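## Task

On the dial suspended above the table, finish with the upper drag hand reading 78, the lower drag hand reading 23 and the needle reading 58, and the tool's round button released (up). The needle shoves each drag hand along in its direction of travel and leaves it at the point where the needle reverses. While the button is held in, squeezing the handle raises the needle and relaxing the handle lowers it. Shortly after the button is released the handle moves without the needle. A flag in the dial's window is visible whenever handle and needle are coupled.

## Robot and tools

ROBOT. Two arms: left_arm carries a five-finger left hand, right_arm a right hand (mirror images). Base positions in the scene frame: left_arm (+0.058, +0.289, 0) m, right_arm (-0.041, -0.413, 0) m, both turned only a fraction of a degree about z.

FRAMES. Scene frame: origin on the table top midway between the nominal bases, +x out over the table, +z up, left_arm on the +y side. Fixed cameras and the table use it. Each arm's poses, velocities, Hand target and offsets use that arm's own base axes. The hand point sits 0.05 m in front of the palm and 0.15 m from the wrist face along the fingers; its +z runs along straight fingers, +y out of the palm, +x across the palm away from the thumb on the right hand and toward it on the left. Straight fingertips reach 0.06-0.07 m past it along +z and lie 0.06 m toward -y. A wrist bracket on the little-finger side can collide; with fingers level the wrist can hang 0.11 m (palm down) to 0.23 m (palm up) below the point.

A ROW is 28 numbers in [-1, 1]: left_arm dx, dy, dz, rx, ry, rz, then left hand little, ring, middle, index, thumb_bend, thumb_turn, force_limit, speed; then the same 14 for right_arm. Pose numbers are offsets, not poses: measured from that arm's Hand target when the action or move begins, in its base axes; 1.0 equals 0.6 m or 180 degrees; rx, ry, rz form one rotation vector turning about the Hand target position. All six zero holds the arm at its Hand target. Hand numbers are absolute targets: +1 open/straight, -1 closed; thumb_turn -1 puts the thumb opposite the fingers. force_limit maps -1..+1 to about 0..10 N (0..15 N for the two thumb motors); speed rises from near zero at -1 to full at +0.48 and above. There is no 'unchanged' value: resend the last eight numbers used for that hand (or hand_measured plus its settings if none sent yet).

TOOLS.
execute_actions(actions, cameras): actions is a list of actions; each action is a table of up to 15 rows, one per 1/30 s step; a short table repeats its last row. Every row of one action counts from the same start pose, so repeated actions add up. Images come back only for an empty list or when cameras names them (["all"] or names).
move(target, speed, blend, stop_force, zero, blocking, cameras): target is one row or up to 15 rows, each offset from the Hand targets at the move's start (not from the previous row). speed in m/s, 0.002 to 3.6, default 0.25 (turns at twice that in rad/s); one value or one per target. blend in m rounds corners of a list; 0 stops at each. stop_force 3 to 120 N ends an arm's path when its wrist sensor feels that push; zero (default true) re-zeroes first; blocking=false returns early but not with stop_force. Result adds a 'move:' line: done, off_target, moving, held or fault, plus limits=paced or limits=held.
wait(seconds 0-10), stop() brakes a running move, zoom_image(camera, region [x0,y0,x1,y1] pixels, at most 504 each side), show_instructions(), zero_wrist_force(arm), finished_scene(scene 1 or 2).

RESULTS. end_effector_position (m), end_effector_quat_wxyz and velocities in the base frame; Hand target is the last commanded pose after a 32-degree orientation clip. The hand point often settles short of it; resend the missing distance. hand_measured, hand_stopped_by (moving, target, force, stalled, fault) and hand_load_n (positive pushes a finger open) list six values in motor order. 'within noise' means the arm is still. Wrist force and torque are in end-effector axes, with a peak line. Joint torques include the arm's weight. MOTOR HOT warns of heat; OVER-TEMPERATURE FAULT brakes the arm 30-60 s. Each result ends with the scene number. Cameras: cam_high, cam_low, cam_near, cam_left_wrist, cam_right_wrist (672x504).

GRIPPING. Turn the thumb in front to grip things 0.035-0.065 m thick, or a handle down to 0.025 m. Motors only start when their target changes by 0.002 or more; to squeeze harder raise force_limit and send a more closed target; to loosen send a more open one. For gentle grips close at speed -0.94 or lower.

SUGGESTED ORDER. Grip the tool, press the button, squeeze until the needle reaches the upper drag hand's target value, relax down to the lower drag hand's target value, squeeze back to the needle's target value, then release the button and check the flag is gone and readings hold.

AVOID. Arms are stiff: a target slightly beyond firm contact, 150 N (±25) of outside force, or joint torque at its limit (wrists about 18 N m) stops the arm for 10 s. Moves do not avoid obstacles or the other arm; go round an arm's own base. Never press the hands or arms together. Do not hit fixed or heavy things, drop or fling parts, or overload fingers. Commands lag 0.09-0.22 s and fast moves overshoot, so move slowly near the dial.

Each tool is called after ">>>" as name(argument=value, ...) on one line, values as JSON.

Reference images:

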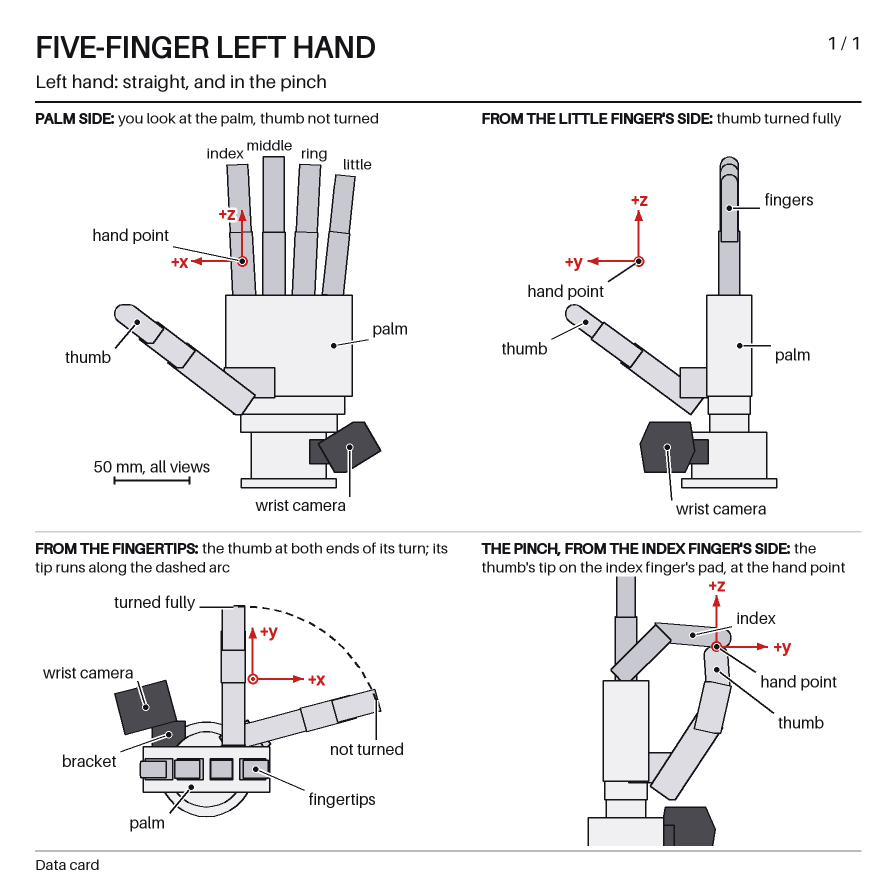

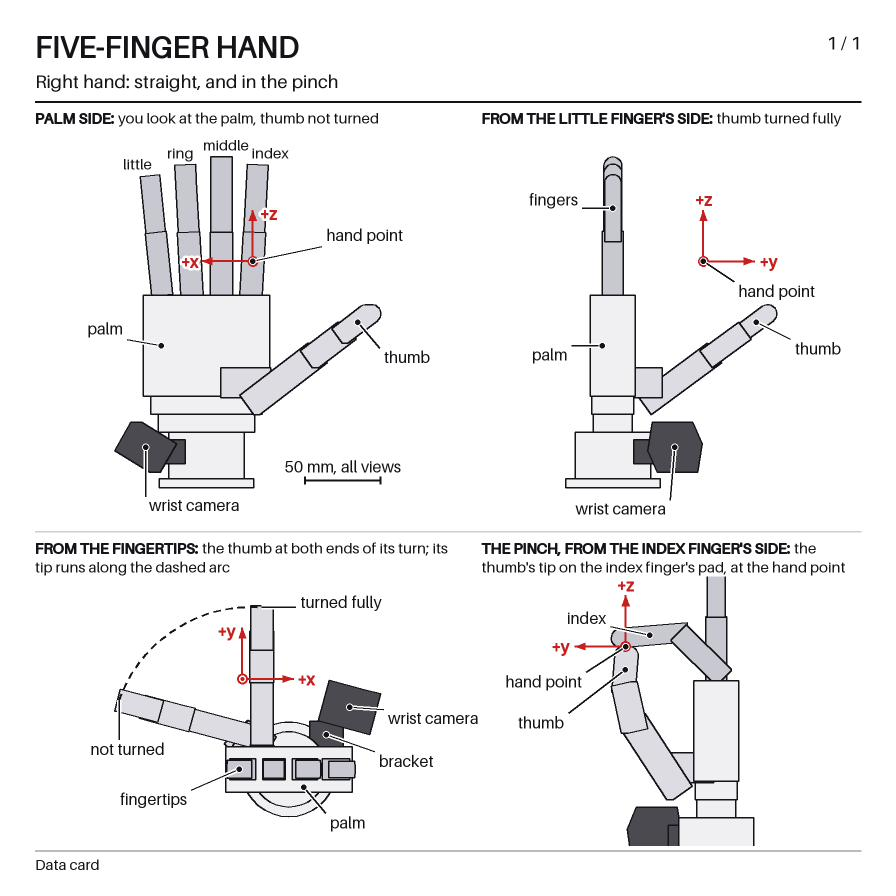

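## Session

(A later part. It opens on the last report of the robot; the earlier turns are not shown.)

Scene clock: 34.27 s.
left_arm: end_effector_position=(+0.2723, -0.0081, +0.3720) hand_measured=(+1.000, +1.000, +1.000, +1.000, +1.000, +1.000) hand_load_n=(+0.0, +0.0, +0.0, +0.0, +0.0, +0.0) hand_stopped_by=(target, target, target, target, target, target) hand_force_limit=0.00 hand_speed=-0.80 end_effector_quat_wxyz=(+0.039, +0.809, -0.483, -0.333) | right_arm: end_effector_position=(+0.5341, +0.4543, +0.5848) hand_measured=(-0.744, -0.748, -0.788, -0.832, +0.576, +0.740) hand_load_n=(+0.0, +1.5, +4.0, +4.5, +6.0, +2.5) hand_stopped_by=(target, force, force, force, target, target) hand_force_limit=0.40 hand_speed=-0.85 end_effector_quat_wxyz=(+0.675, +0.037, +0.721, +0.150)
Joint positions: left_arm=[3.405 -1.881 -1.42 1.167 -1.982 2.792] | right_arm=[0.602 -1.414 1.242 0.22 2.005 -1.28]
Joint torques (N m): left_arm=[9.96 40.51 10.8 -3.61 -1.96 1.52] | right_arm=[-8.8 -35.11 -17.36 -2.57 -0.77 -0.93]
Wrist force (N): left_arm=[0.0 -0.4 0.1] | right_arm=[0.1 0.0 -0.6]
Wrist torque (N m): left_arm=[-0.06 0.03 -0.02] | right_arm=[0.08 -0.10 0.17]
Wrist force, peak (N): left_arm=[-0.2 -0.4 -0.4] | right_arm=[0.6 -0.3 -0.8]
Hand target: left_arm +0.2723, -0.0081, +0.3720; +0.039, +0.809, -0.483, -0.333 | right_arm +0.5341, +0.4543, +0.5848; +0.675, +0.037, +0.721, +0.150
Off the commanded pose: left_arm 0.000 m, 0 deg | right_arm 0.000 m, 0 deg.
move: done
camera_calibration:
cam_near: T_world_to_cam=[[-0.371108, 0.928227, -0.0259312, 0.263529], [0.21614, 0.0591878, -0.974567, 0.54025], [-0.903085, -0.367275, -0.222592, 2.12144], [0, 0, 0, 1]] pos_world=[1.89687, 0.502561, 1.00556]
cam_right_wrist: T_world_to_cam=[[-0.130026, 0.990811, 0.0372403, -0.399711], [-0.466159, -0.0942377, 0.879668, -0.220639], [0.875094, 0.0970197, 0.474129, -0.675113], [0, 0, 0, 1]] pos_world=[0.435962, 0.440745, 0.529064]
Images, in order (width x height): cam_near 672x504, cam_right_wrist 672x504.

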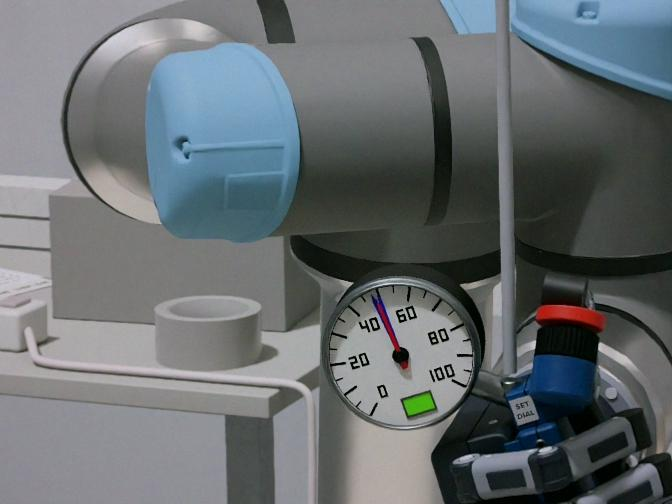

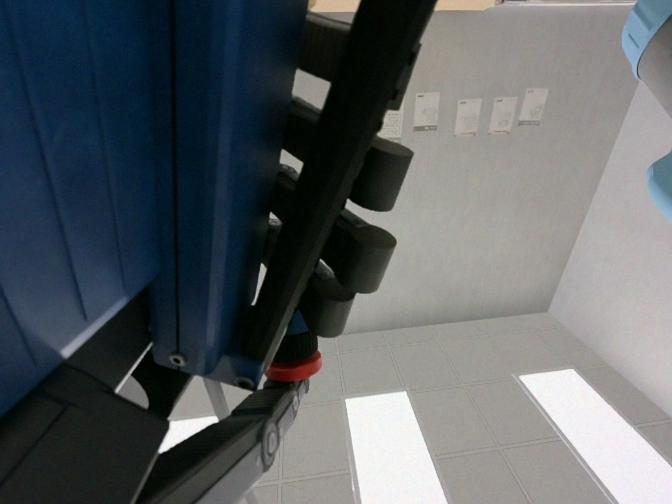

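>>> move(target=[0,0,0,0,0,0,1,1,1,1,1,1,0,-0.8,0,0,0,0,0,0,-0.96,-0.95,-0.89,-0.87,0.57,0.74,0.8,-0.88], speed=0.06, cameras=["cam_near","cam_right_wrist"])

>>> zoom_image(camera="cam_near", region=[320, 270, 490, 440])

Scene clock: 35.77 s.
left_arm: end_effector_position=(+0.2723, -0.0081, +0.3720) hand_measured=(+1.000, +1.000, +1.000, +1.000, +1.000, +1.000) hand_load_n=(+0.0, +0.0, +0.0, +0.0, +0.0, +0.0) hand_stopped_by=(target, target, target, target, target, target) hand_force_limit=0.00 hand_speed=-0.80 end_effector_quat_wxyz=(+0.039, +0.809, -0.483, -0.333) | right_arm: end_effector_position=(+0.5341, +0.4543, +0.5848) hand_measured=(-0.960, -0.946, -0.864, -0.862, +0.574, +0.740) hand_load_n=(+0.0, +9.5, +0.0, +0.0, +2.5, +0.5) hand_stopped_by=(target, force, force, force, target, target) hand_force_limit=0.80 hand_speed=-0.88 end_effector_quat_wxyz=(+0.675, +0.037, +0.721, +0.150)
Joint positions: left_arm=[3.405 -1.881 -1.42 1.167 -1.982 2.792] | right_arm=[0.602 -1.414 1.242 0.22 2.005 -1.28]
Joint torques (N m): left_arm=[11.1 39.49 10.59 -3.83 -1.95 1.42] | right_arm=[-5.48 -33.22 -17.94 -2.4 -0.77 -0.95]
Wrist force (N): left_arm=[0.0 0.0 -0.1] | right_arm=[-0.3 0.2 -0.4]
Wrist torque (N m): left_arm=[0.00 0.01 -0.02] | right_arm=[0.08 -0.09 0.17]
Wrist force, peak (N): left_arm=[0.5 0.1 0.0] | right_arm=[-0.4 0.6 -1.0]
Hand target: left_arm +0.2723, -0.0081, +0.3720; +0.039, +0.809, -0.483, -0.333 | right_arm +0.5341, +0.4543, +0.5848; +0.675, +0.037, +0.721, +0.150
Off the commanded pose: left_arm 0.000 m, 0 deg | right_arm 0.000 m, 0 deg.
move: done
camera_calibration:
cam_near: T_world_to_cam=[[-0.371108, 0.928227, -0.0259312, 0.263529], [0.21614, 0.0591878, -0.974567, 0.54025], [-0.903085, -0.367275, -0.222592, 2.12144], [0, 0, 0, 1]] pos_world=[1.89687, 0.502561, 1.00556]
cam_right_wrist: T_world_to_cam=[[-0.130026, 0.990811, 0.0372403, -0.399711], [-0.466159, -0.0942377, 0.879668, -0.220639], [0.875094, 0.0970197, 0.474129, -0.675113], [0, 0, 0, 1]] pos_world=[0.435962, 0.440745, 0.529064]
Images, in order (width x height): cam_near 672x504, cam_right_wrist 672x504.

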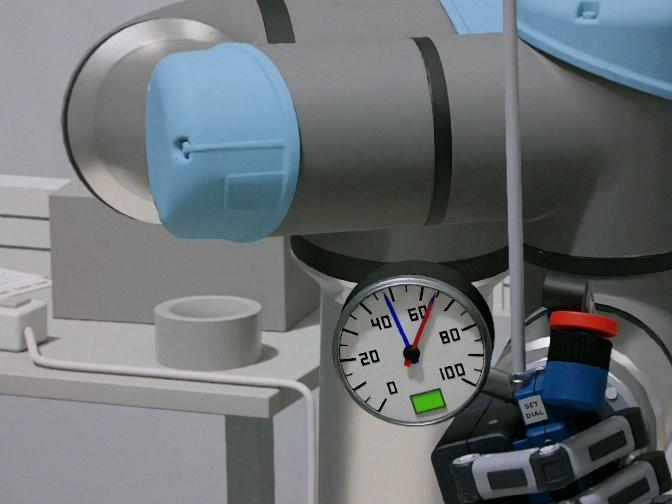

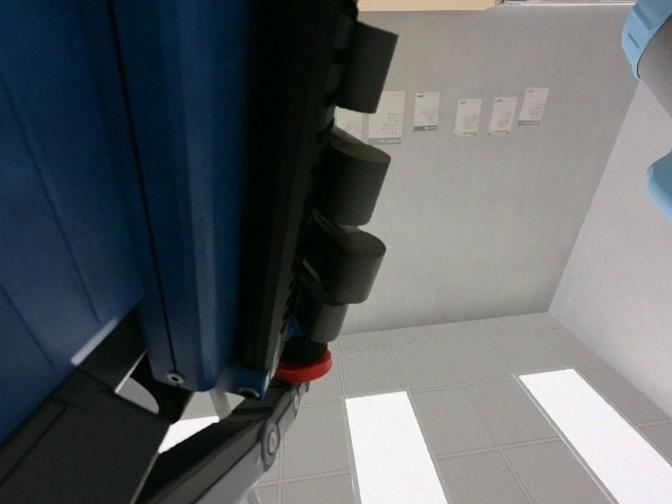

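Scaled by 2.965.

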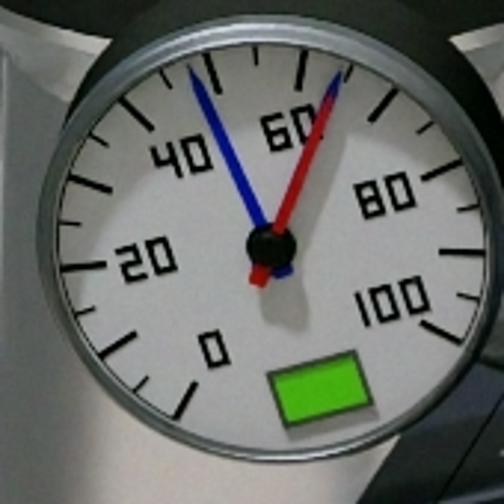

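>>> move(target=[[0,0,0,0,0,0,1,1,1,1,1,1,0,-0.8,0,0,0,0,0,0,-0.96,-0.95,-0.89,-0.87,0.82,0.74,0.4,-0.6],[0,0,0,0,0,0,1,1,1,1,1,1,0,-0.8,0,0,0,0,0,0,-0.96,-0.95,-0.89,-0.87,0.86,0.74,0.4,-0.88],[0,0,0,0,0,0,1,1,1,1,1,1,0,-0.8,0,0,0,0,0,0,-0.745,-0.75,-0.79,-0.835,0.86,0.74,0.4,-0.82],[0,0,0,0,0,0,1,1,1,1,1,1,0,-0.8,0,0,0,0,0,0,-0.745,-0.75,-0.79,-0.835,0.58,0.74,0.4,-0.78]], speed=0.05, cameras=["cam_near","cam_right_wrist"])

>>> zoom_image(camera="cam_near", region=[320, 270, 490, 440])

Scene clock: 39.93 s.
left_arm: end_effector_position=(+0.2723, -0.0081, +0.3720) hand_measured=(+1.000, +1.000, +1.000, +1.000, +1.000, +1.000) hand_load_n=(+0.0, +0.0, +0.0, +0.0, +0.0, +0.0) hand_stopped_by=(target, target, target, target, target, target) hand_force_limit=0.00 hand_speed=-0.80 end_effector_quat_wxyz=(+0.039, +0.809, -0.483, -0.333) | right_arm: end_effector_position=(+0.5341, +0.4543, +0.5848) hand_measured=(-0.744, -0.750, -0.790, -0.834, +0.582, +0.740) hand_load_n=(+0.0, +0.0, +0.0, +0.0, +1.0, +0.5) hand_stopped_by=(target, target, target, target, target, target) hand_force_limit=0.40 hand_speed=-0.78 end_effector_quat_wxyz=(+0.675, +0.037, +0.721, +0.150)
Joint positions: left_arm=[3.405 -1.881 -1.42 1.167 -1.982 2.792] | right_arm=[0.602 -1.414 1.242 0.22 2.005 -1.28]
Joint torques (N m): left_arm=[10.69 39.44 11.42 -3.5 -1.9 1.65] | right_arm=[1.34 -29.35 -19.04 -2.05 -0.74 -1]
Wrist force (N): left_arm=[0.2 0.0 0.2] | right_arm=[-0.1 0.3 -0.7]
Wrist torque (N m): left_arm=[-0.01 0.00 -0.01] | right_arm=[0.12 -0.08 0.18]
Wrist force, peak (N): left_arm=[0.5 0.2 0.0] | right_arm=[0.6 -0.1 -0.9]
Hand target: left_arm +0.2723, -0.0081, +0.3720; +0.039, +0.809, -0.483, -0.333 | right_arm +0.5341, +0.4543, +0.5848; +0.675, +0.037, +0.721, +0.150
Off the commanded pose: left_arm 0.000 m, 0 deg | right_arm 0.000 m, 0 deg.
move: done
camera_calibration:
cam_near: T_world_to_cam=[[-0.371108, 0.928227, -0.0259312, 0.263529], [0.21614, 0.0591878, -0.974567, 0.54025], [-0.903085, -0.367275, -0.222592, 2.12144], [0, 0, 0, 1]] pos_world=[1.89687, 0.502561, 1.00556]
cam_right_wrist: T_world_to_cam=[[-0.130026, 0.990811, 0.0372403, -0.399711], [-0.466159, -0.0942377, 0.879668, -0.220639], [0.875094, 0.0970197, 0.474129, -0.675113], [0, 0, 0, 1]] pos_world=[0.435962, 0.440745, 0.529064]
Images, in order (width x height): cam_near 672x504, cam_right_wrist 672x504.

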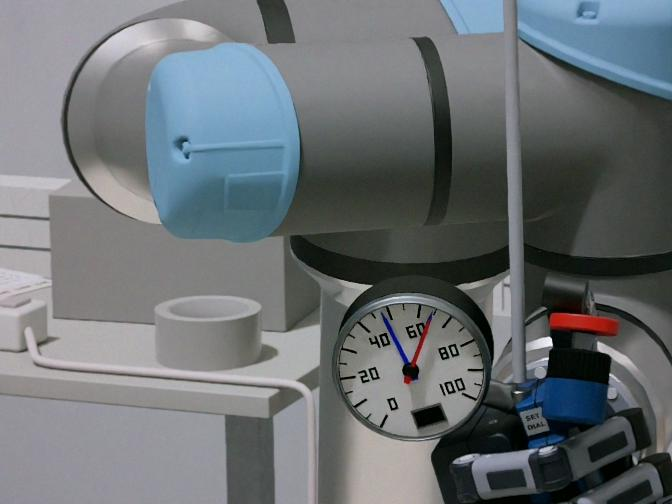

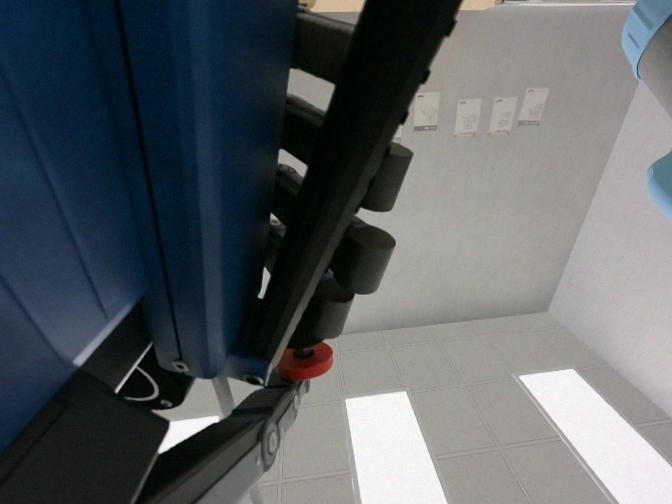

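Scaled by 2.965.

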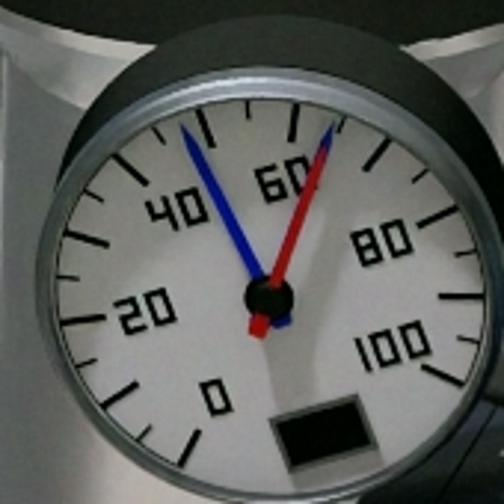

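>>> move(target=[[0,0,0,0,0,0,1,1,1,1,1,1,0,-0.8,0,0,0,0,0,0,-0.745,-0.75,-0.79,-0.835,0.88,0.74,0.4,-0.6],[0,0,0,0,0,0,1,1,1,1,1,1,0,-0.8,0,0,0,0,0,0,-0.84,-0.83,-0.85,-0.86,0.88,0.74,-0.3,-0.88]], speed=0.05, cameras=["cam_near","cam_right_wrist"])

Scene clock: 43.03 s.
left_arm: end_effector_position=(+0.2723, -0.0081, +0.3720) hand_measured=(+1.000, +1.000, +1.000, +1.000, +1.000, +1.000) hand_load_n=(+0.0, +0.0, +0.0, +0.0, +0.0, +0.0) hand_stopped_by=(target, target, target, target, target, target) hand_force_limit=0.00 hand_speed=-0.80 end_effector_quat_wxyz=(+0.039, +0.809, -0.483, -0.333) | right_arm: end_effector_position=(+0.5341, +0.4543, +0.5848) hand_measured=(-0.840, -0.814, -0.832, -0.854, +0.880, +0.740) hand_load_n=(+0.0, +3.0, +0.5, +0.5, +0.0, +0.0) hand_stopped_by=(target, force, force, force, target, target) hand_force_limit=-0.30 hand_speed=-0.88 end_effector_quat_wxyz=(+0.675, +0.037, +0.721, +0.150)
Joint positions: left_arm=[3.405 -1.881 -1.42 1.167 -1.982 2.792] | right_arm=[0.602 -1.414 1.242 0.22 2.005 -1.28]
Joint torques (N m): left_arm=[10.18 39.82 11.38 -3.36 -1.92 1.49] | right_arm=[5.21 -25.75 -21.79 -1.85 -0.66 -0.97]
Wrist force (N): left_arm=[0.1 -0.2 -0.1] | right_arm=[0.6 -0.2 -0.6]
Wrist torque (N m): left_arm=[-0.04 0.00 -0.01] | right_arm=[0.05 -0.10 0.20]
Wrist force, peak (N): left_arm=[0.6 0.0 0.0] | right_arm=[1.5 -0.5 -0.6]
Hand target: left_arm +0.2723, -0.0081, +0.3720; +0.039, +0.809, -0.483, -0.333 | right_arm +0.5341, +0.4543, +0.5848; +0.675, +0.037, +0.721, +0.150
Off the commanded pose: left_arm 0.000 m, 0 deg | right_arm 0.000 m, 0 deg.
move: done
camera_calibration:
cam_near: T_world_to_cam=[[-0.371108, 0.928227, -0.0259312, 0.263529], [0.21614, 0.0591878, -0.974567, 0.54025], [-0.903085, -0.367275, -0.222592, 2.12144], [0, 0, 0, 1]] pos_world=[1.89687, 0.502561, 1.00556]
cam_right_wrist: T_world_to_cam=[[-0.130026, 0.990811, 0.0372403, -0.399711], [-0.466159, -0.0942377, 0.879668, -0.220639], [0.875094, 0.0970197, 0.474129, -0.675113], [0, 0, 0, 1]] pos_world=[0.435962, 0.440745, 0.529064]
Images, in order (width x height): cam_near 672x504, cam_right_wrist 672x504.

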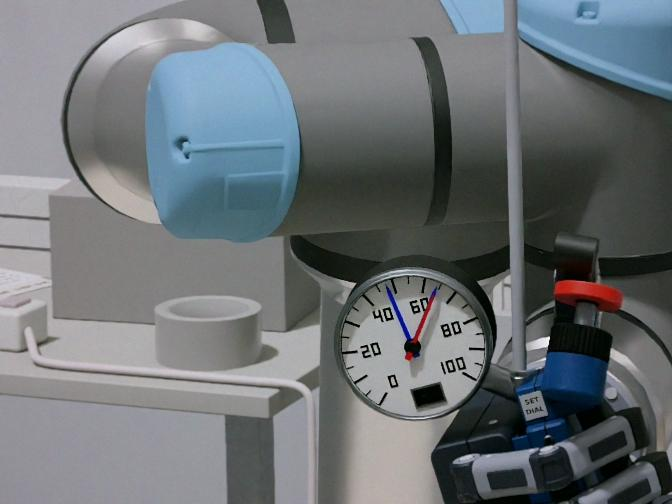

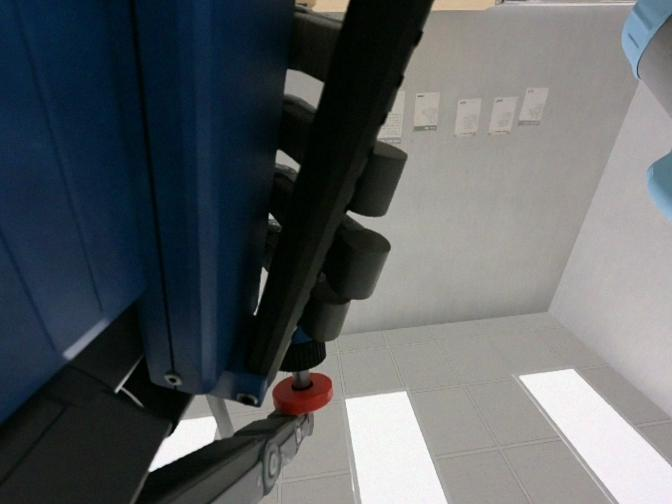

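>>> move(target=[0,0,0,0,0,0,1,1,1,1,1,1,0,-0.8,0,0,0,0,0,0,-0.3,-0.3,-0.3,-0.3,1,0.74,0,-0.5], speed=0.05, cameras=["cam_near","cam_right_wrist"])

>>> wait(seconds=1, cameras=["cam_near","cam_right_wrist"])

>>> zoom_image(camera="cam_near", region=[320, 270, 490, 440])

Scene clock: 45.30 s.
left_arm: end_effector_position=(+0.2723, -0.0081, +0.3720) hand_measured=(+1.000, +1.000, +1.000, +1.000, +1.000, +1.000) hand_load_n=(+0.0, +0.0, +0.0, +0.0, +0.0, +0.0) hand_stopped_by=(target, target, target, target, target, target) hand_force_limit=0.00 hand_speed=-0.80 end_effector_quat_wxyz=(+0.039, +0.809, -0.483, -0.333) | right_arm: end_effector_position=(+0.5341, +0.4543, +0.5848) hand_measured=(-0.300, -0.300, -0.300, -0.300, +1.000, +0.740) hand_load_n=(+0.0, +0.0, +0.0, +0.0, -0.5, +0.0) hand_stopped_by=(target, target, target, target, target, target) hand_force_limit=0.00 hand_speed=-0.50 end_effector_quat_wxyz=(+0.675, +0.037, +0.721, +0.150)
Joint positions: left_arm=[3.405 -1.881 -1.42 1.167 -1.982 2.792] | right_arm=[0.602 -1.414 1.242 0.22 2.005 -1.28]
Joint torques (N m): left_arm=[10.31 40.19 11.67 -3.36 -2.07 1.39] | right_arm=[6.89 -23.2 -22.56 -1.4 -0.63 -0.87]
Wrist force (N): left_arm=[0.3 -0.1 0.2] | right_arm=[0.4 -0.2 -0.6]
Wrist torque (N m): left_arm=[-0.03 -0.01 0.00] | right_arm=[0.06 -0.09 0.19]
Wrist force, peak (N): left_arm=[0.3 -0.2 -0.3] | right_arm=[0.7 -0.4 -0.9]
Hand target: left_arm +0.2723, -0.0081, +0.3720; +0.039, +0.809, -0.483, -0.333 | right_arm +0.5341, +0.4543, +0.5848; +0.675, +0.037, +0.721, +0.150
Off the commanded pose: left_arm 0.000 m, 0 deg | right_arm 0.000 m, 0 deg.
move: done
camera_calibration:
cam_near: T_world_to_cam=[[-0.371108, 0.928227, -0.0259312, 0.263529], [0.21614, 0.0591878, -0.974567, 0.54025], [-0.903085, -0.367275, -0.222592, 2.12144], [0, 0, 0, 1]] pos_world=[1.89687, 0.502561, 1.00556]
cam_right_wrist: T_world_to_cam=[[-0.130026, 0.990811, 0.0372403, -0.399711], [-0.466159, -0.0942377, 0.879668, -0.220639], [0.875094, 0.0970197, 0.474129, -0.675113], [0, 0, 0, 1]] pos_world=[0.435962, 0.440745, 0.529064]
Images, in order (width x height): cam_near 672x504, cam_right_wrist 672x504.

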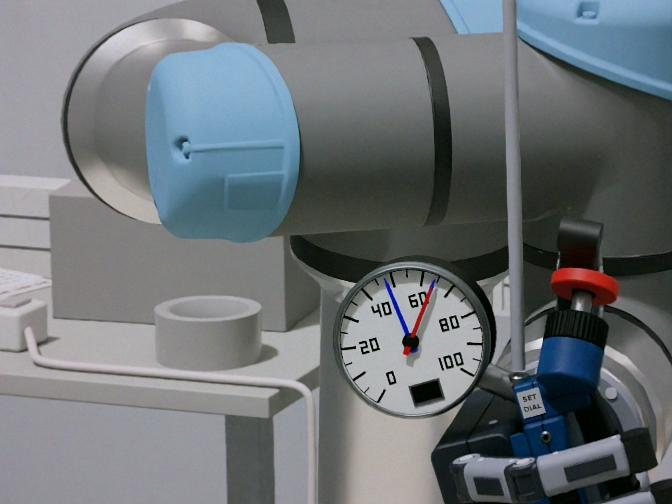

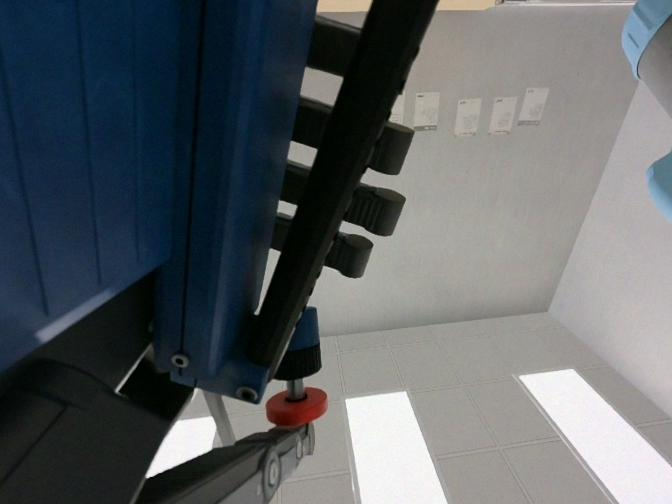

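Scene clock: 46.30 s.
left_arm: end_effector_position=(+0.2723, -0.0081, +0.3720) hand_measured=(+1.000, +1.000, +1.000, +1.000, +1.000, +1.000) hand_load_n=(+0.0, +0.0, +0.0, +0.0, +0.0, +0.0) hand_stopped_by=(target, target, target, target, target, target) hand_force_limit=0.00 hand_speed=-0.80 end_effector_quat_wxyz=(+0.039, +0.809, -0.483, -0.333) | right_arm: end_effector_position=(+0.5341, +0.4543, +0.5848) hand_measured=(-0.300, -0.300, -0.300, -0.300, +1.000, +0.740) hand_load_n=(+0.0, +0.0, +0.0, +0.0, +0.0, +0.0) hand_stopped_by=(target, target, target, target, target, target) hand_force_limit=0.00 hand_speed=-0.50 end_effector_quat_wxyz=(+0.675, +0.037, +0.721, +0.150)
Joint positions: left_arm=[3.405 -1.881 -1.42 1.167 -1.982 2.792] | right_arm=[0.602 -1.414 1.242 0.22 2.005 -1.28]
Joint torques (N m): left_arm=[9.82 39.75 11.6 -3.27 -2.07 1.58] | right_arm=[6.74 -22.45 -24.7 -1.3 -0.84 -1.06]
Wrist force (N): left_arm=[0.1 -0.1 -0.1] | right_arm=[0.5 0.0 -0.5]
Wrist torque (N m): left_arm=[-0.01 0.01 -0.01] | right_arm=[0.09 -0.11 0.21]
Wrist force, peak (N): left_arm=[0.4 -0.3 0.0] | right_arm=[0.4 -0.1 -0.8]
Hand target: left_arm +0.2723, -0.0081, +0.3720; +0.039, +0.809, -0.483, -0.333 | right_arm +0.5341, +0.4543, +0.5848; +0.675, +0.037, +0.721, +0.150
Off the commanded pose: left_arm 0.000 m, 0 deg | right_arm 0.000 m, 0 deg.
wait: 1.00 s; at rest by 0.17 s
camera_calibration:
cam_near: T_world_to_cam=[[-0.371108, 0.928227, -0.0259312, 0.263529], [0.21614, 0.0591878, -0.974567, 0.54025], [-0.903085, -0.367275, -0.222592, 2.12144], [0, 0, 0, 1]] pos_world=[1.89687, 0.502561, 1.00556]
cam_right_wrist: T_world_to_cam=[[-0.130026, 0.990811, 0.0372403, -0.399711], [-0.466159, -0.0942377, 0.879668, -0.220639], [0.875094, 0.0970197, 0.474129, -0.675113], [0, 0, 0, 1]] pos_world=[0.435962, 0.440745, 0.529064]
Images, in order (width x height): cam_near 672x504, cam_right_wrist 672x504.

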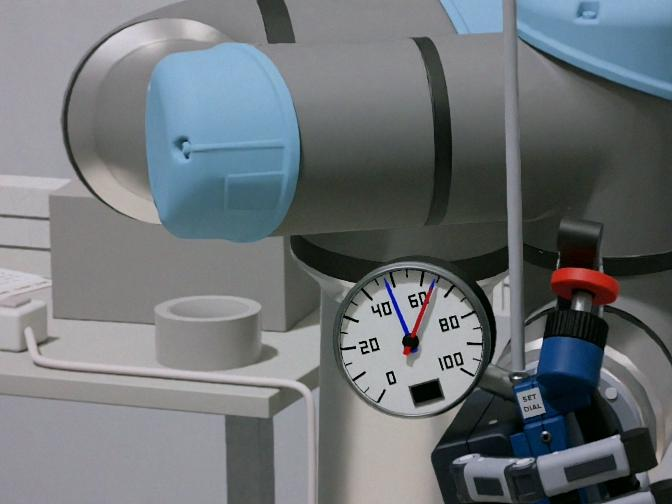

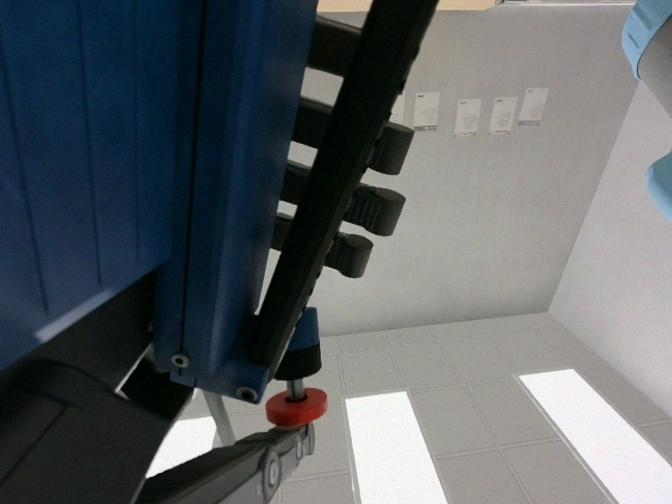

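Scaled by 2.965.

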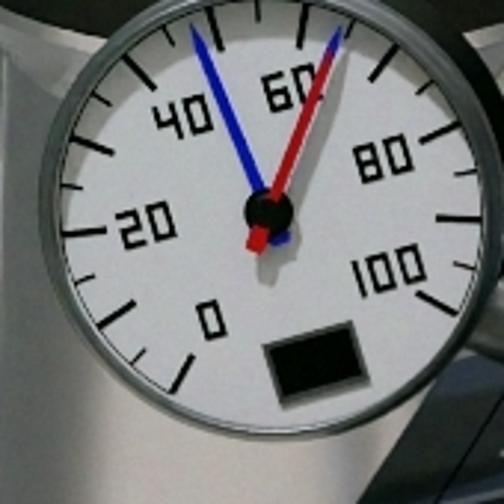

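>>> move(target=[[0,0,0,0,0,0,1,1,1,1,1,1,0,-0.8,0,0,0,0,0,0,1,1,1,1,1,0.74,0,-0.3],[0,0,0,0,0,0,1,1,1,1,1,1,0,-0.8,-0.065,-0.018,-0.0004,0,0,0,1,1,1,1,1,0.74,0,-0.3]], speed=0.08, cameras=["cam_near","cam_right_wrist"])

>>> zoom_image(camera="cam_right_wrist", region=[200, 0, 420, 400])

Scene clock: 50.50 s.
left_arm: end_effector_position=(+0.2723, -0.0081, +0.3720) hand_measured=(+1.000, +1.000, +1.000, +1.000, +1.000, +1.000) hand_load_n=(+0.0, +0.0, +0.0, +0.0, +0.0, +0.0) hand_stopped_by=(target, target, target, target, target, target) hand_force_limit=0.00 hand_speed=-0.80 end_effector_quat_wxyz=(+0.039, +0.809, -0.483, -0.333) | right_arm: end_effector_position=(+0.4950, +0.4436, +0.5846) hand_measured=(+1.000, +1.000, +1.000, +1.000, +1.000, +0.740) hand_load_n=(+0.0, +0.0, +0.0, +0.0, +0.0, +0.0) hand_stopped_by=(target, target, target, target, target, target) hand_force_limit=0.00 hand_speed=-0.30 end_effector_quat_wxyz=(+0.675, +0.037, +0.721, +0.150)
Joint positions: left_arm=[3.405 -1.881 -1.42 1.167 -1.982 2.792] | right_arm=[0.634 -1.496 1.335 0.21 2.037 -1.279]
Joint torques (N m): left_arm=[10.63 38.93 10.94 -3.1 -2.05 1.54] | right_arm=[-11.1 -15.36 -33.16 -2.12 -0.87 0.18]
Wrist force (N): left_arm=[0.1 -0.3 0.0] | right_arm=[0.6 -0.2 -0.4]
Wrist torque (N m): left_arm=[-0.05 0.00 -0.01] | right_arm=[0.05 -0.11 0.16]
Wrist force, peak (N): left_arm=[0.4 -0.3 -0.5] | right_arm=[0.6 -0.2 -1.4]
Hand target: left_arm +0.2723, -0.0081, +0.3720; +0.039, +0.809, -0.483, -0.333 | right_arm +0.4951, +0.4435, +0.5846; +0.675, +0.037, +0.721, +0.150
Off the commanded pose: left_arm 0.000 m, 0 deg | right_arm 0.000 m, 0 deg.
move: done
camera_calibration:
cam_near: T_world_to_cam=[[-0.371108, 0.928227, -0.0259312, 0.263529], [0.21614, 0.0591878, -0.974567, 0.54025], [-0.903085, -0.367275, -0.222592, 2.12144], [0, 0, 0, 1]] pos_world=[1.89687, 0.502561, 1.00556]
cam_right_wrist: T_world_to_cam=[[-0.130307, 0.990771, 0.0373109, -0.393996], [-0.466234, -0.094444, 0.879606, -0.239555], [0.875012, 0.0972231, 0.474238, -0.639867], [0, 0, 0, 1]] pos_world=[0.396862, 0.429945, 0.528864]
Images, in order (width x height): cam_near 672x504, cam_right_wrist 672x504.

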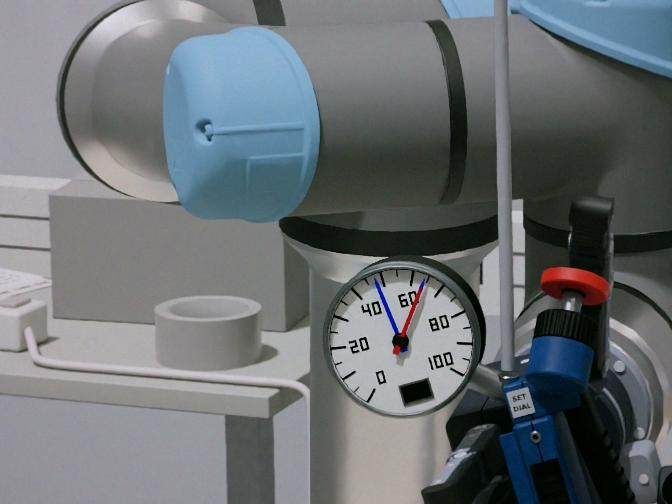

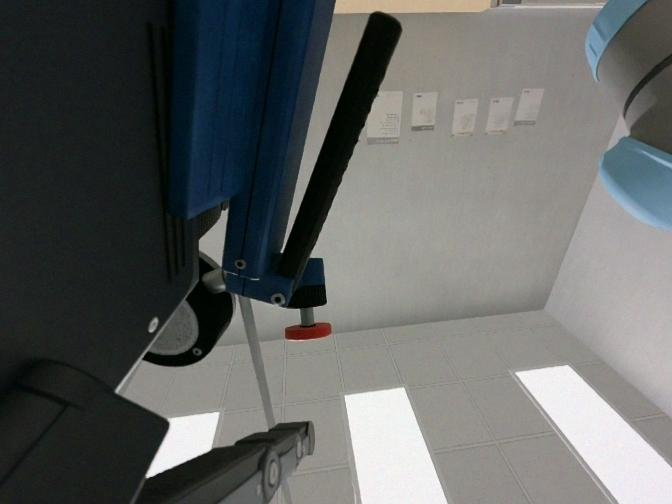

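Scaled by 1.260.

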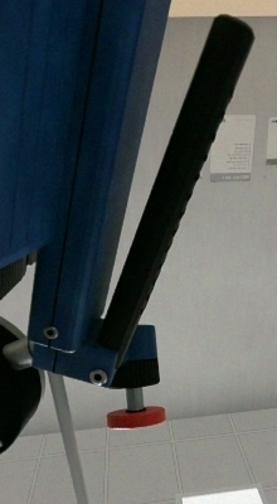

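>>> move(target=[0,0,0,0,0,0,1,1,1,1,1,1,0,-0.8,-0.1037,0.0015,-0.0608,0,0,0,1,1,1,1,1,0.74,0,-0.3], speed=0.15, cameras=["cam_near","cam_right_wrist"])

>>> zoom_image(camera="cam_right_wrist", region=[200, 50, 400, 330])

Scene clock: 52.70 s.
left_arm: end_effector_position=(+0.2723, -0.0081, +0.3720) hand_measured=(+1.000, +1.000, +1.000, +1.000, +1.000, +1.000) hand_load_n=(+0.0, +0.0, +0.0, +0.0, +0.0, +0.0) hand_stopped_by=(target, target, target, target, target, target) hand_force_limit=0.00 hand_speed=-0.80 end_effector_quat_wxyz=(+0.039, +0.809, -0.483, -0.333) | right_arm: end_effector_position=(+0.4328, +0.4444, +0.5482) hand_measured=(+1.000, +1.000, +1.000, +1.000, +1.000, +0.740) hand_load_n=(+0.0, +0.0, +0.0, +0.0, +0.0, +0.0) hand_stopped_by=(target, target, target, target, target, target) hand_force_limit=0.00 hand_speed=-0.30 end_effector_quat_wxyz=(+0.675, +0.037, +0.721, +0.150)
Joint positions: left_arm=[3.405 -1.881 -1.42 1.167 -1.982 2.792] | right_arm=[0.734 -1.586 1.521 0.116 2.138 -1.273]
Joint torques (N m): left_arm=[10.31 39.66 11.88 -3.12 -1.91 1.5] | right_arm=[-9.14 -14.38 -20.41 0.35 0.76 -1.01]
Wrist force (N): left_arm=[-0.2 -0.2 0.2] | right_arm=[0.4 0.0 -0.1]
Wrist torque (N m): left_arm=[-0.04 0.05 -0.03] | right_arm=[0.06 -0.11 0.17]
Wrist force, peak (N): left_arm=[0.5 -0.3 -0.2] | right_arm=[1.2 0.1 -1.5]
Hand target: left_arm +0.2723, -0.0081, +0.3720; +0.039, +0.809, -0.483, -0.333 | right_arm +0.4329, +0.4444, +0.5481; +0.675, +0.037, +0.721, +0.150
Off the commanded pose: left_arm 0.000 m, 0 deg | right_arm 0.000 m, 0 deg.
move: done
camera_calibration:
cam_near: T_world_to_cam=[[-0.371108, 0.928227, -0.0259312, 0.263529], [0.21614, 0.0591878, -0.974567, 0.54025], [-0.903085, -0.367275, -0.222592, 2.12144], [0, 0, 0, 1]] pos_world=[1.89687, 0.502561, 1.00556]
cam_right_wrist: T_world_to_cam=[[-0.130216, 0.990782, 0.03735, -0.401676], [-0.466244, -0.094436, 0.879601, -0.236404], [0.87502, 0.097124, 0.474243, -0.568316], [0, 0, 0, 1]] pos_world=[0.334762, 0.430845, 0.492464]
Images, in order (width x height): cam_near 672x504, cam_right_wrist 672x504.

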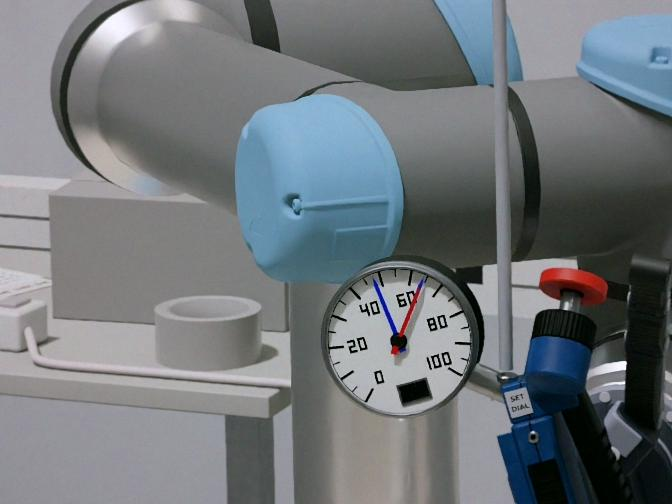

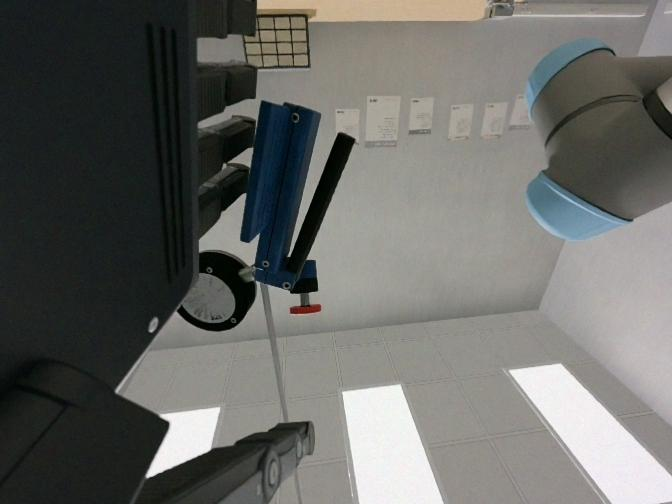

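Scaled by 1.800.

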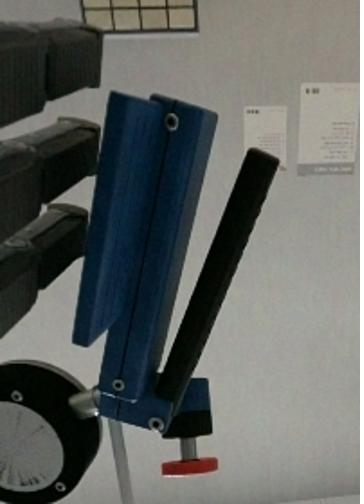

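>>> move(target=[0,0,0,0,0,0,1,1,1,1,1,1,0,-0.8,-0.05,0.05,-0.06,0,0,0,1,1,1,1,1,0.74,0,-0.3], speed=0.2, cameras=["cam_right_wrist"])

>>> zoom_image(camera="cam_right_wrist", region=[180, 100, 380, 380])

Scene clock: 54.43 s.
left_arm: end_effector_position=(+0.2723, -0.0081, +0.3720) hand_measured=(+1.000, +1.000, +1.000, +1.000, +1.000, +1.000) hand_load_n=(+0.0, +0.0, +0.0, +0.0, +0.0, +0.0) hand_stopped_by=(target, target, target, target, target, target) hand_force_limit=0.00 hand_speed=-0.80 end_effector_quat_wxyz=(+0.039, +0.809, -0.483, -0.333) | right_arm: end_effector_position=(+0.4028, +0.4744, +0.5120) hand_measured=(+1.000, +1.000, +1.000, +1.000, +1.000, +0.740) hand_load_n=(+0.0, +0.0, +0.0, +0.0, +0.0, +0.0) hand_stopped_by=(target, target, target, target, target, target) hand_force_limit=0.00 hand_speed=-0.30 end_effector_quat_wxyz=(+0.675, +0.037, +0.721, +0.150)
Joint positions: left_arm=[3.405 -1.881 -1.42 1.167 -1.982 2.792] | right_arm=[0.844 -1.552 1.579 0.028 2.247 -1.266]
Joint torques (N m): left_arm=[10.94 40.73 10.67 -3.11 -2.01 1.47] | right_arm=[-8.08 -31.98 -31.21 0.51 0.18 -0.59]
Wrist force (N): left_arm=[0.0 -0.3 0.1] | right_arm=[0.5 0.1 -0.2]
Wrist torque (N m): left_arm=[-0.05 0.02 -0.02] | right_arm=[0.08 -0.11 -0.03]
Wrist force, peak (N): left_arm=[0.4 0.1 -0.4] | right_arm=[1.2 0.6 -0.8]
Hand target: left_arm +0.2723, -0.0081, +0.3720; +0.039, +0.809, -0.483, -0.333 | right_arm +0.4029, +0.4744, +0.5121; +0.675, +0.037, +0.721, +0.150
Off the commanded pose: left_arm 0.000 m, 0 deg | right_arm 0.000 m, 0 deg.
move: done
camera_calibration:
cam_right_wrist: T_world_to_cam=[[-0.130195, 0.990791, 0.0371728, -0.433884], [-0.466021, -0.0942436, 0.87974, -0.215937], [0.875142, 0.097214, 0.474, -0.527779], [0, 0, 0, 1]] pos_world=[0.304761, 0.460845, 0.456264]
Images, in order (width x height): cam_right_wrist 672x504.

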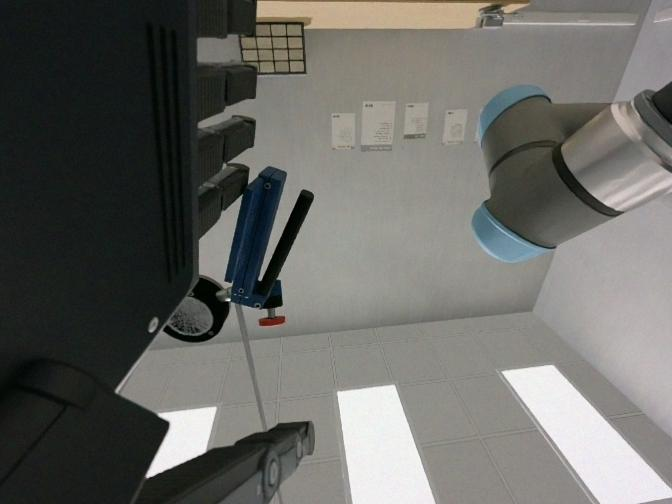

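Scaled by 1.800.

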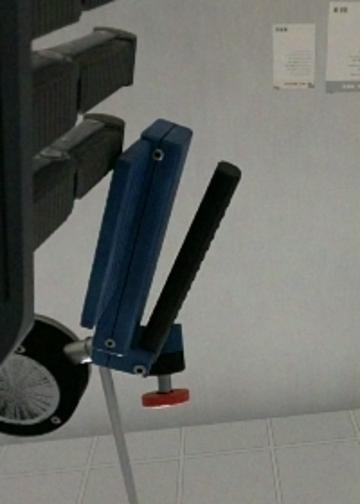

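>>> wait(seconds=0.3, cameras=["cam_near","cam_right_wrist","cam_high","cam_low"])

>>> zoom_image(camera="cam_right_wrist", region=[180, 150, 330, 350])

Scene clock: 55.87 s.
left_arm: end_effector_position=(+0.2723, -0.0081, +0.3720) hand_measured=(+1.000, +1.000, +1.000, +1.000, +1.000, +1.000) hand_load_n=(+0.0, +0.0, +0.0, +0.0, +0.0, +0.0) hand_stopped_by=(target, target, target, target, target, target) hand_force_limit=0.00 hand_speed=-0.80 end_effector_quat_wxyz=(+0.039, +0.809, -0.483, -0.333) | right_arm: end_effector_position=(+0.4029, +0.4744, +0.5121) hand_measured=(+1.000, +1.000, +1.000, +1.000, +1.000, +0.740) hand_load_n=(+0.0, +0.0, +0.0, +0.0, +0.0, +0.0) hand_stopped_by=(target, target, target, target, target, target) hand_force_limit=0.00 hand_speed=-0.30 end_effector_quat_wxyz=(+0.675, +0.037, +0.721, +0.150)
Joint positions: left_arm=[3.405 -1.881 -1.42 1.167 -1.982 2.792] | right_arm=[0.844 -1.552 1.579 0.028 2.247 -1.266]
Joint torques (N m): left_arm=[11.29 39.74 11.04 -2.86 -2.03 1.54] | right_arm=[-11.88 -32.63 -32.56 -2.11 0.75 -1.03]
Wrist force (N): left_arm=[0.1 -0.3 0.0] | right_arm=[0.3 0.0 -0.4]
Wrist torque (N m): left_arm=[-0.05 0.01 -0.01] | right_arm=[0.06 -0.07 -0.05]
Wrist force, peak (N): left_arm=[0.3 0.2 -0.5] | right_arm=[0.5 0.3 -0.5]
Hand target: left_arm +0.2723, -0.0081, +0.3720; +0.039, +0.809, -0.483, -0.333 | right_arm +0.4029, +0.4744, +0.5121; +0.675, +0.037, +0.721, +0.150
Off the commanded pose: left_arm 0.000 m, 0 deg | right_arm 0.000 m, 0 deg.
wait: 0.30 s; at rest from the start
camera_calibration:
cam_near: T_world_to_cam=[[-0.371108, 0.928227, -0.0259312, 0.263529], [0.21614, 0.0591878, -0.974567, 0.54025], [-0.903085, -0.367275, -0.222592, 2.12144], [0, 0, 0, 1]] pos_world=[1.89687, 0.502561, 1.00556]
cam_right_wrist: T_world_to_cam=[[-0.130026, 0.990811, 0.0372403, -0.433979], [-0.466159, -0.0942377, 0.879668, -0.215953], [0.875094, 0.0970197, 0.474129, -0.527781], [0, 0, 0, 1]] pos_world=[0.304762, 0.460845, 0.456364]
Images, in order (width x height): cam_high 672x504, cam_low 672x504, cam_near 672x504, cam_right_wrist 672x504.

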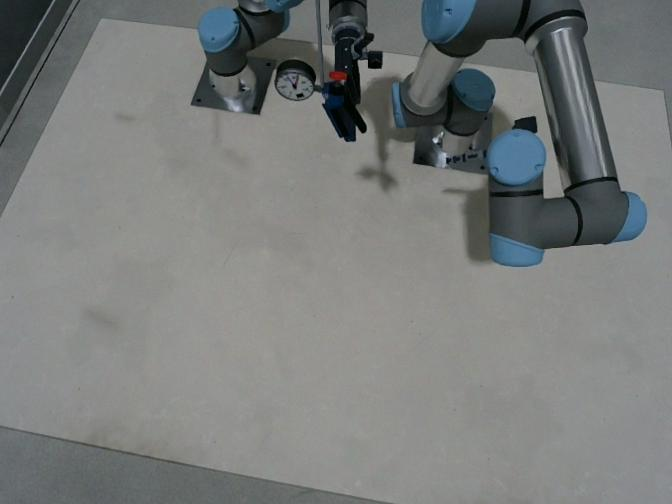

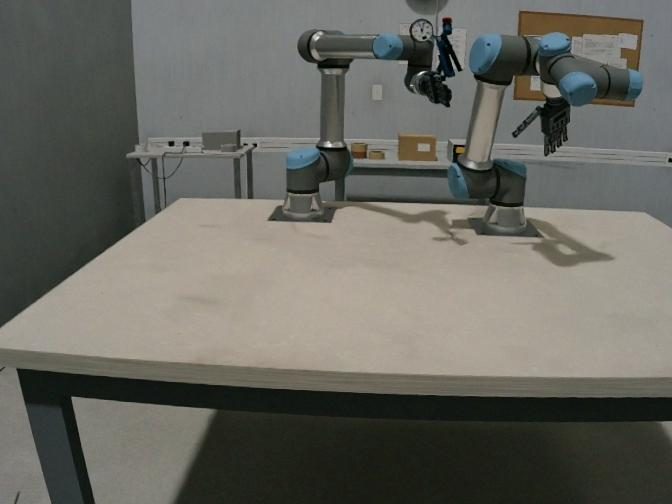

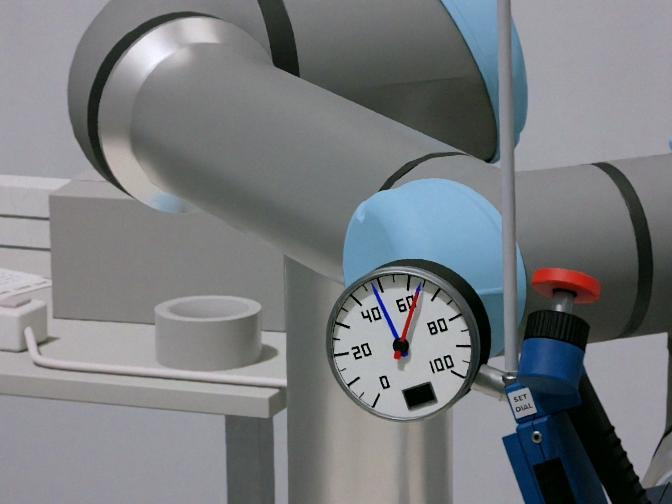

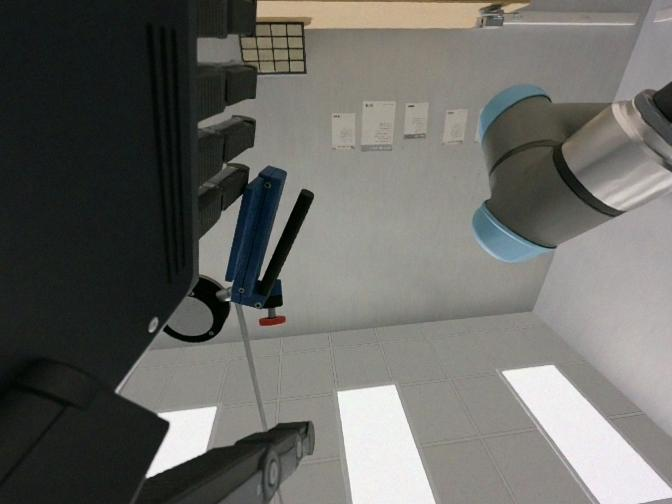

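Scaled by 2.520.

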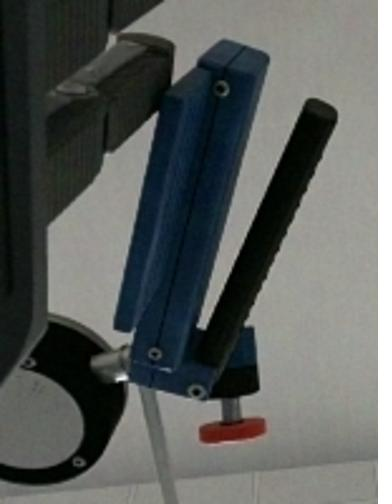

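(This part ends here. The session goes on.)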